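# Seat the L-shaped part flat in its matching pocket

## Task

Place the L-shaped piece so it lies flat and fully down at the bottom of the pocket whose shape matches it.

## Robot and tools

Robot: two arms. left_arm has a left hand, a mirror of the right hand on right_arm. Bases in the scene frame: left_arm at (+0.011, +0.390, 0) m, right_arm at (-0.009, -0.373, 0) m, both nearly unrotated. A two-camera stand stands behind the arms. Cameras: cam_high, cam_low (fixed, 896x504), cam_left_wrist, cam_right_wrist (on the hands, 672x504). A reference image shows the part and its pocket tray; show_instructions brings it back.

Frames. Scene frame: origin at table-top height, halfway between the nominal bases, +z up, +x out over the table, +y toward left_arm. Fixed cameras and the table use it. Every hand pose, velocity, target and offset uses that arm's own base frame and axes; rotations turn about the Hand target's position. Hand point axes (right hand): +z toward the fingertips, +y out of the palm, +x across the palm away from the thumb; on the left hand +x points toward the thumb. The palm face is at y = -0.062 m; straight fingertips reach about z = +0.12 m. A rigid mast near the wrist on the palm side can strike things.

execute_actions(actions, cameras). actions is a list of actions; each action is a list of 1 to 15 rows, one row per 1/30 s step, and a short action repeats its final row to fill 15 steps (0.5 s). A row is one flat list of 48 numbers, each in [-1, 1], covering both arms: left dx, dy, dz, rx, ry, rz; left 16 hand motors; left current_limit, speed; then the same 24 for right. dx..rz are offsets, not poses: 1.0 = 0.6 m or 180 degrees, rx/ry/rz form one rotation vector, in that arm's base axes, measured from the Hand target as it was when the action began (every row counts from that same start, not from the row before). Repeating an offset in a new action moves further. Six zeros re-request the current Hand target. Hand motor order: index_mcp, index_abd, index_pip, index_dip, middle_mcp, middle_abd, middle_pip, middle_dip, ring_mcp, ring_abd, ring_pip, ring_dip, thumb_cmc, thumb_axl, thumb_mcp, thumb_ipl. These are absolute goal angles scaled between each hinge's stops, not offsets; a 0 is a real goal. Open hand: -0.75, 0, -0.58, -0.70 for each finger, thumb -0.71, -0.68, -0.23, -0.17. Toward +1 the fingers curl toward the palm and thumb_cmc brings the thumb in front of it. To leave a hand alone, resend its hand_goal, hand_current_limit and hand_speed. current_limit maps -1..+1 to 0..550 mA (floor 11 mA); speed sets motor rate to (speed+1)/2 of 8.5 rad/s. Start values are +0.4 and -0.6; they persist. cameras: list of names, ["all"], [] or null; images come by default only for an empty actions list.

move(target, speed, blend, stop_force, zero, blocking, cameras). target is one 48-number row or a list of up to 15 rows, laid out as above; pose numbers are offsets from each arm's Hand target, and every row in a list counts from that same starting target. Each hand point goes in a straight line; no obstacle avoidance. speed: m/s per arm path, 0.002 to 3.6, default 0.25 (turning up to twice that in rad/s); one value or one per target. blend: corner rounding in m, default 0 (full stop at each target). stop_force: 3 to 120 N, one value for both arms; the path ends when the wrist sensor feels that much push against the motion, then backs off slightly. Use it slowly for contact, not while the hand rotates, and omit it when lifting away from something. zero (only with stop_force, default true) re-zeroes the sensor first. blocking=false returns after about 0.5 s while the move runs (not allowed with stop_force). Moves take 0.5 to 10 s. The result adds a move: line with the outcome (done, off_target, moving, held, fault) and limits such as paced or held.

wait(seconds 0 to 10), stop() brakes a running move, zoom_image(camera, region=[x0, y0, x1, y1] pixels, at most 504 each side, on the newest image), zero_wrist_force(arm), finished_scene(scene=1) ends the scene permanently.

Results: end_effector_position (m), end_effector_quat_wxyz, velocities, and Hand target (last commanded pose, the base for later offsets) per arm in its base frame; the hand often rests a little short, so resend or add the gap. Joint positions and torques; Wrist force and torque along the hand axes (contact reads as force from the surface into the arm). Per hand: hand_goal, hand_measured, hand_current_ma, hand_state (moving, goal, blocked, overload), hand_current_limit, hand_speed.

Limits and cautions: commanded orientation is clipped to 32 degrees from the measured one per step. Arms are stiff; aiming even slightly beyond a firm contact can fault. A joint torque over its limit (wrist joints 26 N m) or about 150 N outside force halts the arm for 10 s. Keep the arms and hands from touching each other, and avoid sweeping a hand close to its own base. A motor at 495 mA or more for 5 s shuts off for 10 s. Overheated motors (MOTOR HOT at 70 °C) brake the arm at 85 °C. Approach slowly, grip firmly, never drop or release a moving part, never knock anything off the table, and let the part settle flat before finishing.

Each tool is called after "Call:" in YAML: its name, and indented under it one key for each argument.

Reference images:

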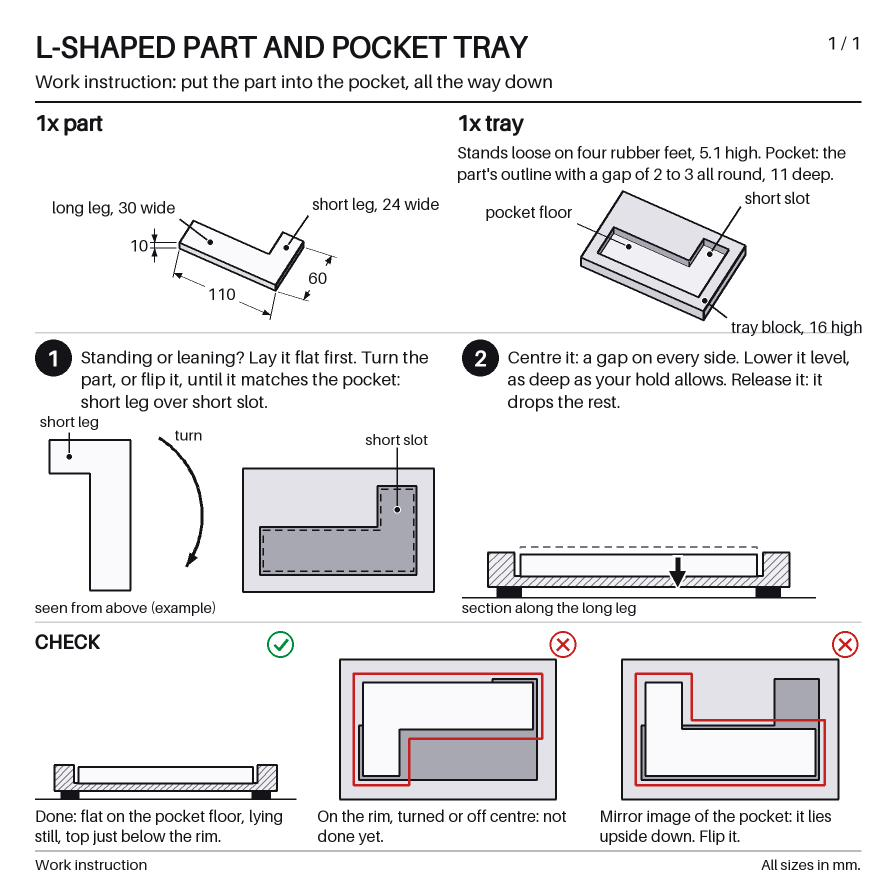

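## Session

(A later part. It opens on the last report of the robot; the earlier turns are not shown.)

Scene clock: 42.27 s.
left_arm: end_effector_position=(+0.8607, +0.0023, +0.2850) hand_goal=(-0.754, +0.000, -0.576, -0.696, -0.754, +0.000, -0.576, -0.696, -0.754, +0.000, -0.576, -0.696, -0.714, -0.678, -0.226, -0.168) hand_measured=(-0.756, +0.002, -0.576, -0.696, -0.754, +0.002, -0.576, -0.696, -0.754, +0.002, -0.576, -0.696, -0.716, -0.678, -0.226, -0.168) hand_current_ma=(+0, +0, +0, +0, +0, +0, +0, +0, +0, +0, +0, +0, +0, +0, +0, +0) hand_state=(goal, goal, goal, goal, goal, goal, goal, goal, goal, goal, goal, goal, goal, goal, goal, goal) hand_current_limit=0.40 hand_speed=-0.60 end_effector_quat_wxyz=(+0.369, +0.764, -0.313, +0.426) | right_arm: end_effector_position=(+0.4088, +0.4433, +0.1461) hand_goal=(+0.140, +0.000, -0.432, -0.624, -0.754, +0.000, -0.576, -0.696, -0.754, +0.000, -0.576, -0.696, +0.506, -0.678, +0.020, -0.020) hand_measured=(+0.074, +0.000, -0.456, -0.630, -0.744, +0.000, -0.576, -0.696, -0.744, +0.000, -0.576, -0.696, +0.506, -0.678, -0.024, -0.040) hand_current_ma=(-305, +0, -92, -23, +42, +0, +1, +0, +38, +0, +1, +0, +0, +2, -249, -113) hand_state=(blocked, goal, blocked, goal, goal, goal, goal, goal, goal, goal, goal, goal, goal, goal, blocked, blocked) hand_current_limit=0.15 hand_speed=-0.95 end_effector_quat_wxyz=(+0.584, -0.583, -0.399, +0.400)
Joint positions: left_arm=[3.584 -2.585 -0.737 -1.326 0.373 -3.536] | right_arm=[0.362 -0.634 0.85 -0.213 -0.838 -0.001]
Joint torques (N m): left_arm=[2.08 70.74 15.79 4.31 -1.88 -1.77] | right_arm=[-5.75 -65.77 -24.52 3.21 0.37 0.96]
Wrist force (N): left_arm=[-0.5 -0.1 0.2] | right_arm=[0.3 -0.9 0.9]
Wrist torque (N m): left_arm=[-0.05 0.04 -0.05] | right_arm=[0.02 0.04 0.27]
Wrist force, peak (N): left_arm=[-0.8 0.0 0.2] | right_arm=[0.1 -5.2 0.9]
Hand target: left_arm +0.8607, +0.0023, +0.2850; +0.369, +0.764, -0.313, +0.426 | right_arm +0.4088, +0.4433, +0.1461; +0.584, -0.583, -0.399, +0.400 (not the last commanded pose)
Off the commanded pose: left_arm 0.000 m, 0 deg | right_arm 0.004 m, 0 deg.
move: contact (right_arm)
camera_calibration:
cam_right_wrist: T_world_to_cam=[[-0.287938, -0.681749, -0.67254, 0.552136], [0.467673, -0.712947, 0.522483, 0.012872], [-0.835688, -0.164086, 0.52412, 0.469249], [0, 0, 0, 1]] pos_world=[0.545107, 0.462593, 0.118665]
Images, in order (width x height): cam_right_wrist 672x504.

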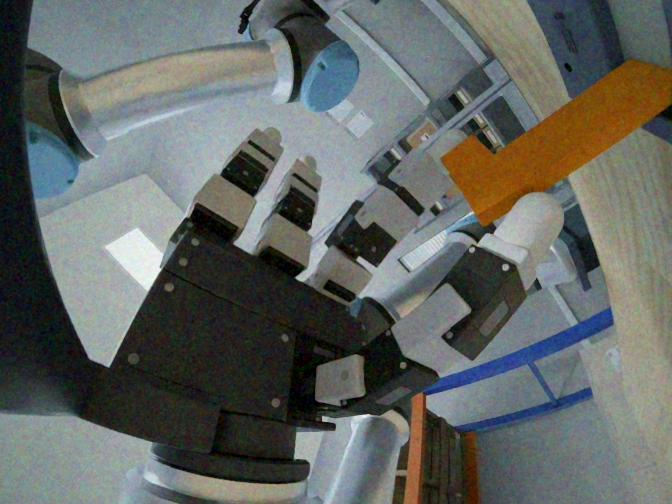

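Call:
move:
  target:
    - [0, 0, 0, 0, 0, 0, -0.754, 0, -0.576, -0.696, -0.754, 0, -0.576, -0.696, -0.754, 0, -0.576, -0.696, -0.714, -0.678, -0.226, -0.168, 0.4, -0.6, 0.0102, 0.0263, -0.0023, 0.0, 0.0, 0.0, 0.14, 0, -0.431, -0.623, -0.754, 0, -0.576, -0.696, -0.754, 0, -0.576, -0.696, 0.507, -0.678, 0.02, -0.02, 0.15, -0.95]
    - [0, 0, 0, 0, 0, 0, -0.754, 0, -0.576, -0.696, -0.754, 0, -0.576, -0.696, -0.754, 0, -0.576, -0.696, -0.714, -0.678, -0.226, -0.168, 0.4, -0.6, 0.0202, 0.0521, -0.0082, 0.0, 0.0, 0.0, 0.14, 0, -0.431, -0.623, -0.754, 0, -0.576, -0.696, -0.754, 0, -0.576, -0.696, 0.507, -0.678, 0.02, -0.02, 0.15, -0.95]
  speed: 0.03
  blend: [0.005, 0]
  cameras: ["cam_right_wrist", "cam_high"]

Call:
zoom_image:
  camera: "cam_right_wrist"
  region: [402, 0, 672, 270]

Call:
zoom_image:
  camera: "cam_high"
  region: [480, 200, 570, 325]

Scene clock: 44.40 s.
left_arm: end_effector_position=(+0.8607, +0.0023, +0.2850) hand_goal=(-0.754, +0.000, -0.576, -0.696, -0.754, +0.000, -0.576, -0.696, -0.754, +0.000, -0.576, -0.696, -0.714, -0.678, -0.226, -0.168) hand_measured=(-0.756, +0.002, -0.576, -0.696, -0.754, +0.002, -0.576, -0.696, -0.754, +0.002, -0.576, -0.696, -0.716, -0.678, -0.226, -0.168) hand_current_ma=(+0, +0, +0, +0, +0, +0, +0, +0, +0, +0, +0, +0, +0, +0, +0, +0) hand_state=(goal, goal, goal, goal, goal, goal, goal, goal, goal, goal, goal, goal, goal, goal, goal, goal) hand_current_limit=0.40 hand_speed=-0.60 end_effector_quat_wxyz=(+0.369, +0.764, -0.313, +0.426) | right_arm: end_effector_position=(+0.4208, +0.4746, +0.1412) hand_goal=(+0.140, +0.000, -0.432, -0.624, -0.754, +0.000, -0.576, -0.696, -0.754, +0.000, -0.576, -0.696, +0.506, -0.678, +0.020, -0.020) hand_measured=(+0.074, +0.002, -0.460, -0.632, -0.744, +0.000, -0.576, -0.696, -0.744, +0.000, -0.576, -0.696, +0.510, -0.678, -0.024, -0.038) hand_current_ma=(-305, +7, -110, -27, +42, +0, +1, +0, +38, +0, +1, +0, +12, +2, -249, -93) hand_state=(blocked, goal, blocked, goal, goal, goal, goal, goal, goal, goal, goal, goal, goal, goal, blocked, goal) hand_current_limit=0.15 hand_speed=-0.95 end_effector_quat_wxyz=(+0.584, -0.583, -0.399, +0.400)
Joint positions: left_arm=[3.584 -2.585 -0.737 -1.326 0.373 -3.536] | right_arm=[0.395 -0.54 0.682 -0.14 -0.805 -0.001]
Joint torques (N m): left_arm=[3.77 69.83 15.25 4.13 -1.81 -1.81] | right_arm=[-6.95 -67.29 -11.2 -0.34 -1.37 -0.51]
Wrist force (N): left_arm=[-0.3 -0.1 0.2] | right_arm=[0.3 -2.3 0.8]
Wrist torque (N m): left_arm=[-0.04 0.01 -0.02] | right_arm=[-0.10 0.09 0.25]
Wrist force, peak (N): left_arm=[-0.7 0.1 0.5] | right_arm=[0.8 -6.3 1.4]
Hand target: left_arm +0.8607, +0.0023, +0.2850; +0.369, +0.764, -0.313, +0.426 | right_arm +0.4209, +0.4746, +0.1412; +0.584, -0.583, -0.399, +0.400
Off the commanded pose: left_arm 0.000 m, 0 deg | right_arm 0.000 m, 0 deg.
move: done
camera_calibration:
cam_right_wrist: T_world_to_cam=[[-0.288052, -0.681906, -0.672332, 0.573685], [0.467787, -0.71282, 0.522554, 0.0320528], [-0.835584, -0.163985, 0.524316, 0.486904], [0, 0, 0, 1]] pos_world=[0.557106, 0.493892, 0.113665]
Images, in order (width x height): cam_high 896x504, cam_right_wrist 672x504.

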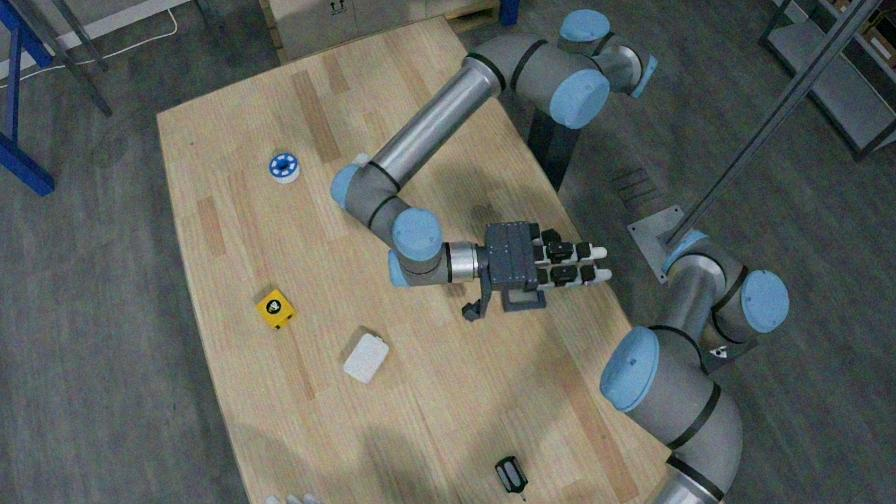

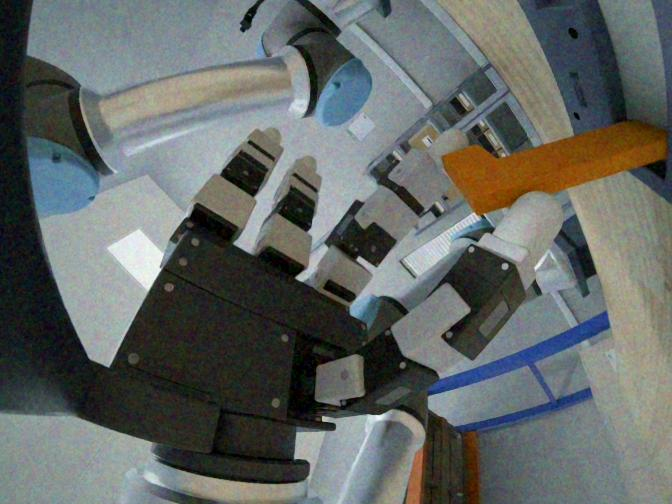

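Scaled by 1.867 from the camera's 672x504 image, which has a finer 960x720 frame.

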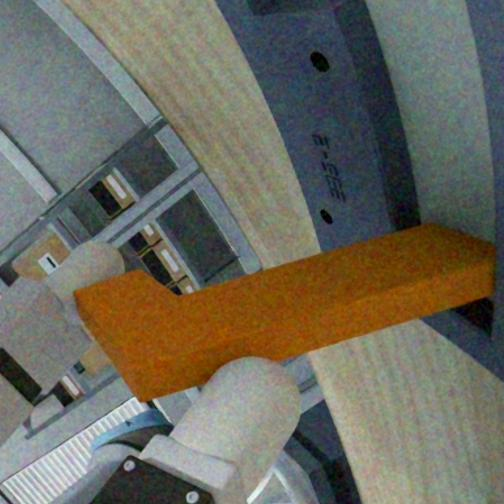

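Scaled by 4.032.

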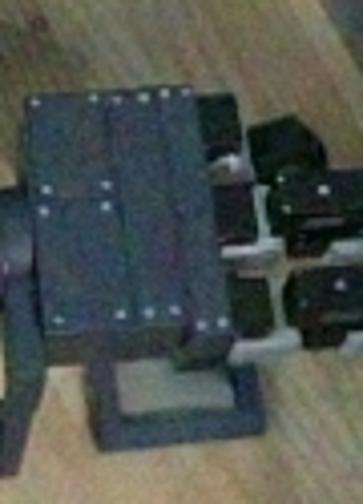

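Call:
move:
  target:
    - [0, 0, 0, 0, 0, 0, -0.754, 0, -0.576, -0.696, -0.754, 0, -0.576, -0.696, -0.754, 0, -0.576, -0.696, -0.714, -0.678, -0.226, -0.168, 0.4, -0.6, 0.0114, 0.0295, -0.0176, 0.0, 0.0, 0.0, 0.14, 0, -0.431, -0.623, -0.754, 0, -0.576, -0.696, -0.754, 0, -0.576, -0.696, 0.507, -0.678, 0.02, -0.02, 0.15, -0.95]
    - [0, 0, 0, 0, 0, 0, -0.754, 0, -0.576, -0.696, -0.754, 0, -0.576, -0.696, -0.754, 0, -0.576, -0.696, -0.714, -0.678, -0.226, -0.168, 0.4, -0.6, 0.0207, 0.0533, -0.0445, 0.0, 0.0, 0.0, 0.14, 0, -0.431, -0.623, -0.754, 0, -0.576, -0.696, -0.754, 0, -0.576, -0.696, 0.507, -0.678, 0.02, -0.02, 0.15, -0.95]
    - [0, 0, 0, 0, 0, 0, -0.754, 0, -0.576, -0.696, -0.754, 0, -0.576, -0.696, -0.754, 0, -0.576, -0.696, -0.714, -0.678, -0.226, -0.168, 0.4, -0.6, 0.026, 0.0672, -0.0715, 0.0, 0.0, 0.0, 0.14, 0, -0.431, -0.623, -0.754, 0, -0.576, -0.696, -0.754, 0, -0.576, -0.696, 0.507, -0.678, 0.02, -0.02, 0.15, -0.95]
  speed: 0.035
  blend: [0.005, 0.005, 0]
  cameras: ["cam_right_wrist", "cam_high"]

Call:
zoom_image:
  camera: "cam_right_wrist"
  region: [402, 0, 672, 270]

Scene clock: 47.00 s.
left_arm: end_effector_position=(+0.8607, +0.0023, +0.2850) hand_goal=(-0.754, +0.000, -0.576, -0.696, -0.754, +0.000, -0.576, -0.696, -0.754, +0.000, -0.576, -0.696, -0.714, -0.678, -0.226, -0.168) hand_measured=(-0.756, +0.002, -0.576, -0.696, -0.754, +0.002, -0.576, -0.696, -0.754, +0.002, -0.576, -0.696, -0.716, -0.678, -0.226, -0.168) hand_current_ma=(+0, +0, +0, +0, +0, +0, +0, +0, +0, +0, +0, +0, +0, +0, +0, +0) hand_state=(goal, goal, goal, goal, goal, goal, goal, goal, goal, goal, goal, goal, goal, goal, goal, goal) hand_current_limit=0.40 hand_speed=-0.60 end_effector_quat_wxyz=(+0.369, +0.764, -0.313, +0.426) | right_arm: end_effector_position=(+0.4365, +0.5150, +0.0983) hand_goal=(+0.140, +0.000, -0.432, -0.624, -0.754, +0.000, -0.576, -0.696, -0.754, +0.000, -0.576, -0.696, +0.506, -0.678, +0.020, -0.020) hand_measured=(+0.142, +0.004, -0.434, -0.626, -0.744, +0.000, -0.576, -0.696, -0.744, +0.000, -0.576, -0.696, +0.512, -0.676, +0.014, -0.024) hand_current_ma=(+9, +9, -5, -8, +42, +0, +1, +0, +38, +0, +1, +0, +19, +7, -30, -14) hand_state=(goal, goal, goal, goal, goal, goal, goal, goal, goal, goal, goal, goal, goal, goal, goal, goal) hand_current_limit=0.15 hand_speed=-0.95 end_effector_quat_wxyz=(+0.584, -0.583, -0.399, +0.400)
Joint positions: left_arm=[3.584 -2.585 -0.737 -1.326 0.373 -3.536] | right_arm=[0.435 -0.361 0.438 -0.074 -0.765 -0.001]
Joint torques (N m): left_arm=[5.13 70.17 14.62 4.11 -1.9 -2.03] | right_arm=[-5.54 -70.96 -13 2.5 -1.32 -2.72]
Wrist force (N): left_arm=[-0.3 0.3 0.5] | right_arm=[-0.7 -1.5 1.2]
Wrist torque (N m): left_arm=[-0.01 0.01 -0.03] | right_arm=[-0.15 0.16 0.20]
Wrist force, peak (N): left_arm=[-0.6 -0.1 0.4] | right_arm=[1.1 -6.1 1.9]
Hand target: left_arm +0.8607, +0.0023, +0.2850; +0.369, +0.764, -0.313, +0.426 | right_arm +0.4365, +0.5149, +0.0983; +0.584, -0.583, -0.399, +0.400
Off the commanded pose: left_arm 0.000 m, 0 deg | right_arm 0.000 m, 0 deg.
move: done
camera_calibration:
cam_right_wrist: T_world_to_cam=[[-0.287995, -0.681761, -0.672504, 0.576786], [0.467613, -0.712959, 0.522521, 0.0761468], [-0.835701, -0.163988, 0.524129, 0.529139], [0, 0, 0, 1]] pos_world=[0.572707, 0.534292, 0.0707655]
Images, in order (width x height): cam_high 896x504, cam_right_wrist 672x504.

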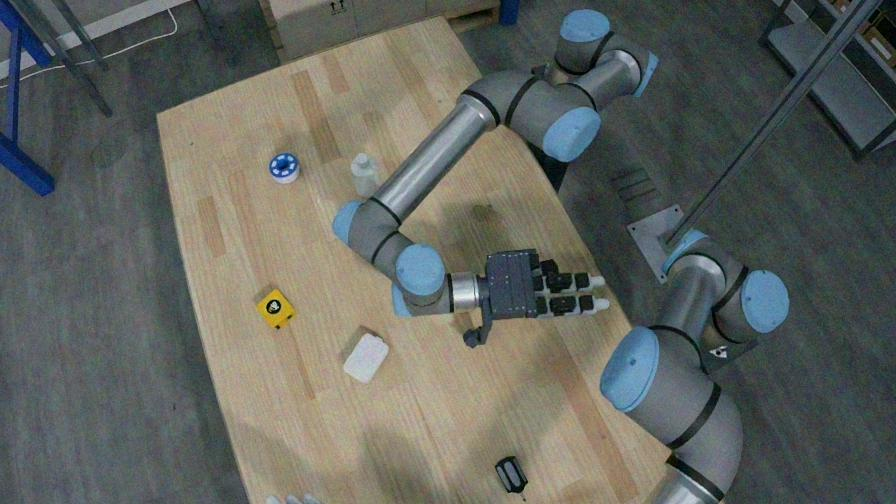

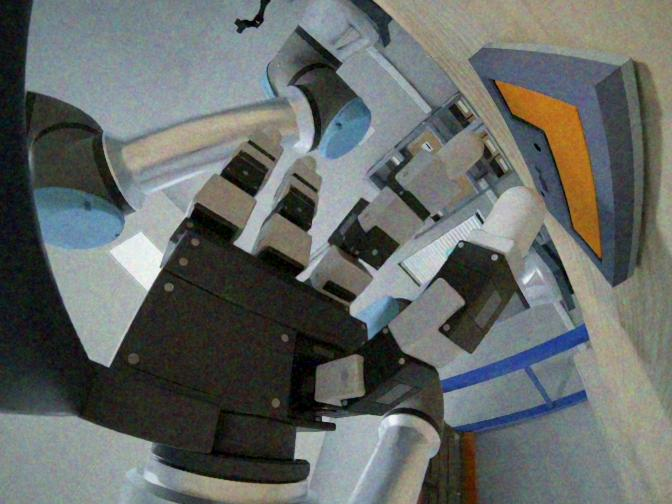

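Scaled by 1.867 from the camera's 672x504 image, which has a finer 960x720 frame.

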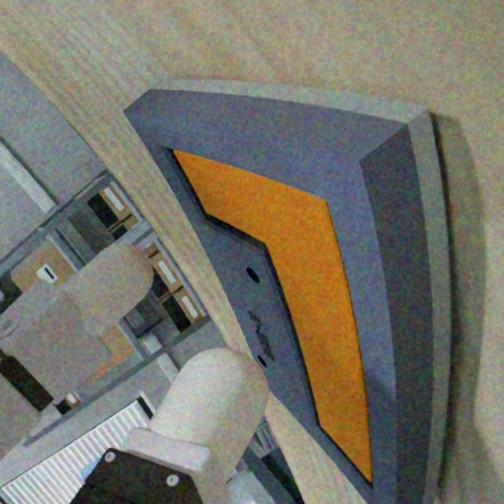

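Call:
move:
  target:
    - [0, 0, 0, 0, 0, 0, -0.754, 0, -0.576, -0.696, -0.754, 0, -0.576, -0.696, -0.754, 0, -0.576, -0.696, -0.714, -0.678, -0.226, -0.168, 0.4, -0.6, 0, 0, 0.167, 0.0, 0.0, 0.0, 0.14, 0, -0.431, -0.623, -0.754, 0, -0.576, -0.696, -0.754, 0, -0.576, -0.696, 0.507, -0.678, 0.02, -0.02, 0.15, -0.95]
    - [0, 0, 0, 0, 0, 0, -0.754, 0, -0.576, -0.696, -0.754, 0, -0.576, -0.696, -0.754, 0, -0.576, -0.696, -0.714, -0.678, -0.226, -0.168, 0.4, -0.6, -0.05, -0.3, 0.2, 0.0, 0.0, 0.0, 0.14, 0, -0.431, -0.623, -0.754, 0, -0.576, -0.696, -0.754, 0, -0.576, -0.696, 0.507, -0.678, 0.02, -0.02, 0.15, -0.95]
  speed: 0.2
  blend: [0.03, 0]
  cameras: ["cam_right_wrist", "cam_high", "cam_low"]

Call:
zoom_image:
  camera: "cam_high"
  region: [480, 235, 570, 325]

Call:
zoom_image:
  camera: "cam_low"
  region: [440, 220, 580, 320]

Scene clock: 49.27 s.
left_arm: end_effector_position=(+0.8607, +0.0023, +0.2850) hand_goal=(-0.754, +0.000, -0.576, -0.696, -0.754, +0.000, -0.576, -0.696, -0.754, +0.000, -0.576, -0.696, -0.714, -0.678, -0.226, -0.168) hand_measured=(-0.756, +0.002, -0.576, -0.696, -0.754, +0.002, -0.576, -0.696, -0.754, +0.002, -0.576, -0.696, -0.716, -0.678, -0.226, -0.168) hand_current_ma=(+0, +0, +0, +0, +0, +0, +0, +0, +0, +0, +0, +0, +0, +0, +0, +0) hand_state=(goal, goal, goal, goal, goal, goal, goal, goal, goal, goal, goal, goal, goal, goal, goal, goal) hand_current_limit=0.40 hand_speed=-0.60 end_effector_quat_wxyz=(+0.369, +0.764, -0.313, +0.426) | right_arm: end_effector_position=(+0.4065, +0.3350, +0.2183) hand_goal=(+0.140, +0.000, -0.432, -0.624, -0.754, +0.000, -0.576, -0.696, -0.754, +0.000, -0.576, -0.696, +0.506, -0.678, +0.020, -0.020) hand_measured=(+0.144, +0.002, -0.434, -0.626, -0.744, +0.000, -0.576, -0.696, -0.744, +0.000, -0.576, -0.696, +0.508, -0.676, +0.014, -0.022) hand_current_ma=(+12, +7, -5, -8, +42, +0, +1, +0, +38, +0, +1, +0, +9, +7, -27, -13) hand_state=(goal, goal, goal, goal, goal, goal, goal, goal, goal, goal, goal, goal, goal, goal, goal, goal) hand_current_limit=0.15 hand_speed=-0.95 end_effector_quat_wxyz=(+0.584, -0.583, -0.399, +0.400)
Joint positions: left_arm=[3.584 -2.585 -0.737 -1.326 0.373 -3.536] | right_arm=[0.214 -0.828 1.016 -0.185 -0.986 -0.001]
Joint torques (N m): left_arm=[2.83 70.5 15.88 3.96 -1.92 -1.85] | right_arm=[-6.21 -56.08 -11.24 1.79 -1.55 2.2]
Wrist force (N): left_arm=[-0.3 0.0 0.5] | right_arm=[-0.2 -1.6 1.2]
Wrist torque (N m): left_arm=[-0.06 0.01 -0.02] | right_arm=[-0.14 0.07 0.03]
Wrist force, peak (N): left_arm=[-0.7 0.2 0.3] | right_arm=[0.3 -2.7 0.8]
Hand target: left_arm +0.8607, +0.0023, +0.2850; +0.369, +0.764, -0.313, +0.426 | right_arm +0.4065, +0.3349, +0.2183; +0.584, -0.583, -0.399, +0.400
Off the commanded pose: left_arm 0.000 m, 0 deg | right_arm 0.000 m, 0 deg.
move: done
camera_calibration:
cam_right_wrist: T_world_to_cam=[[-0.288051, -0.681772, -0.672468, 0.526118], [0.467657, -0.71295, 0.522494, -0.101], [-0.835658, -0.163979, 0.524201, 0.411681], [0, 0, 0, 1]] pos_world=[0.542806, 0.354192, 0.190765]
Images, in order (width x height): cam_high 896x504, cam_low 896x504, cam_right_wrist 672x504.

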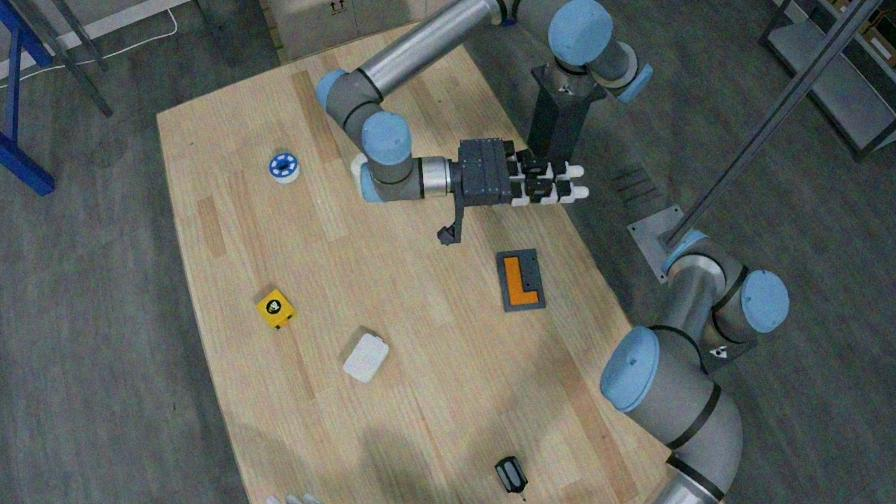

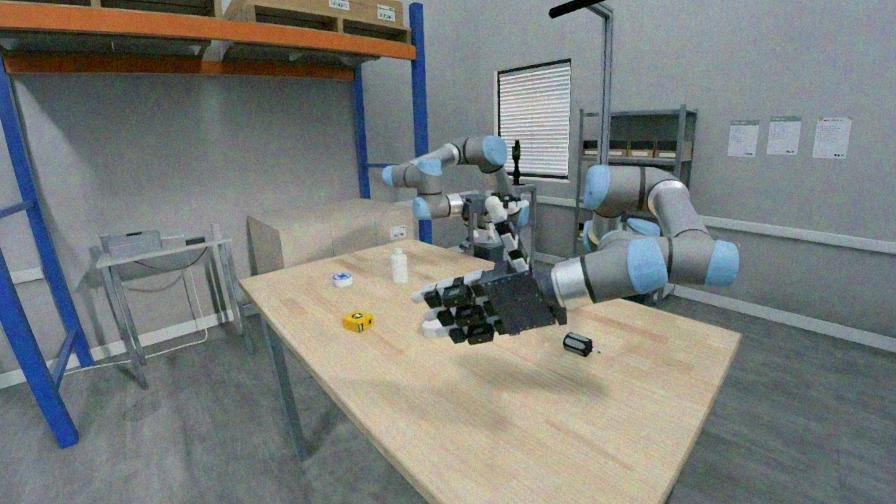

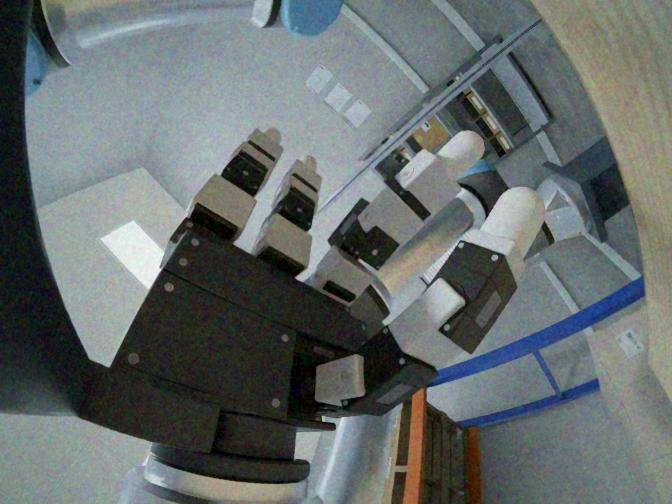

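Scaled by 5.600.

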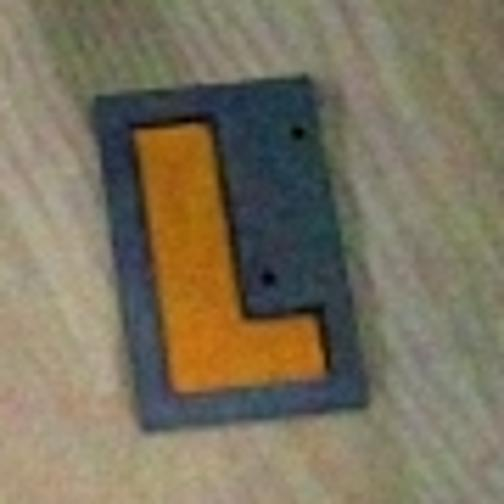

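Scaled by 3.600.

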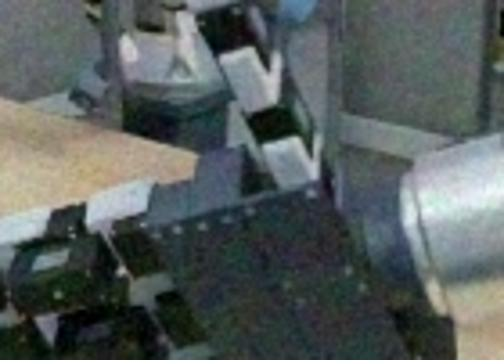

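Call:
finished_scene:

The scene is finished: the task was done.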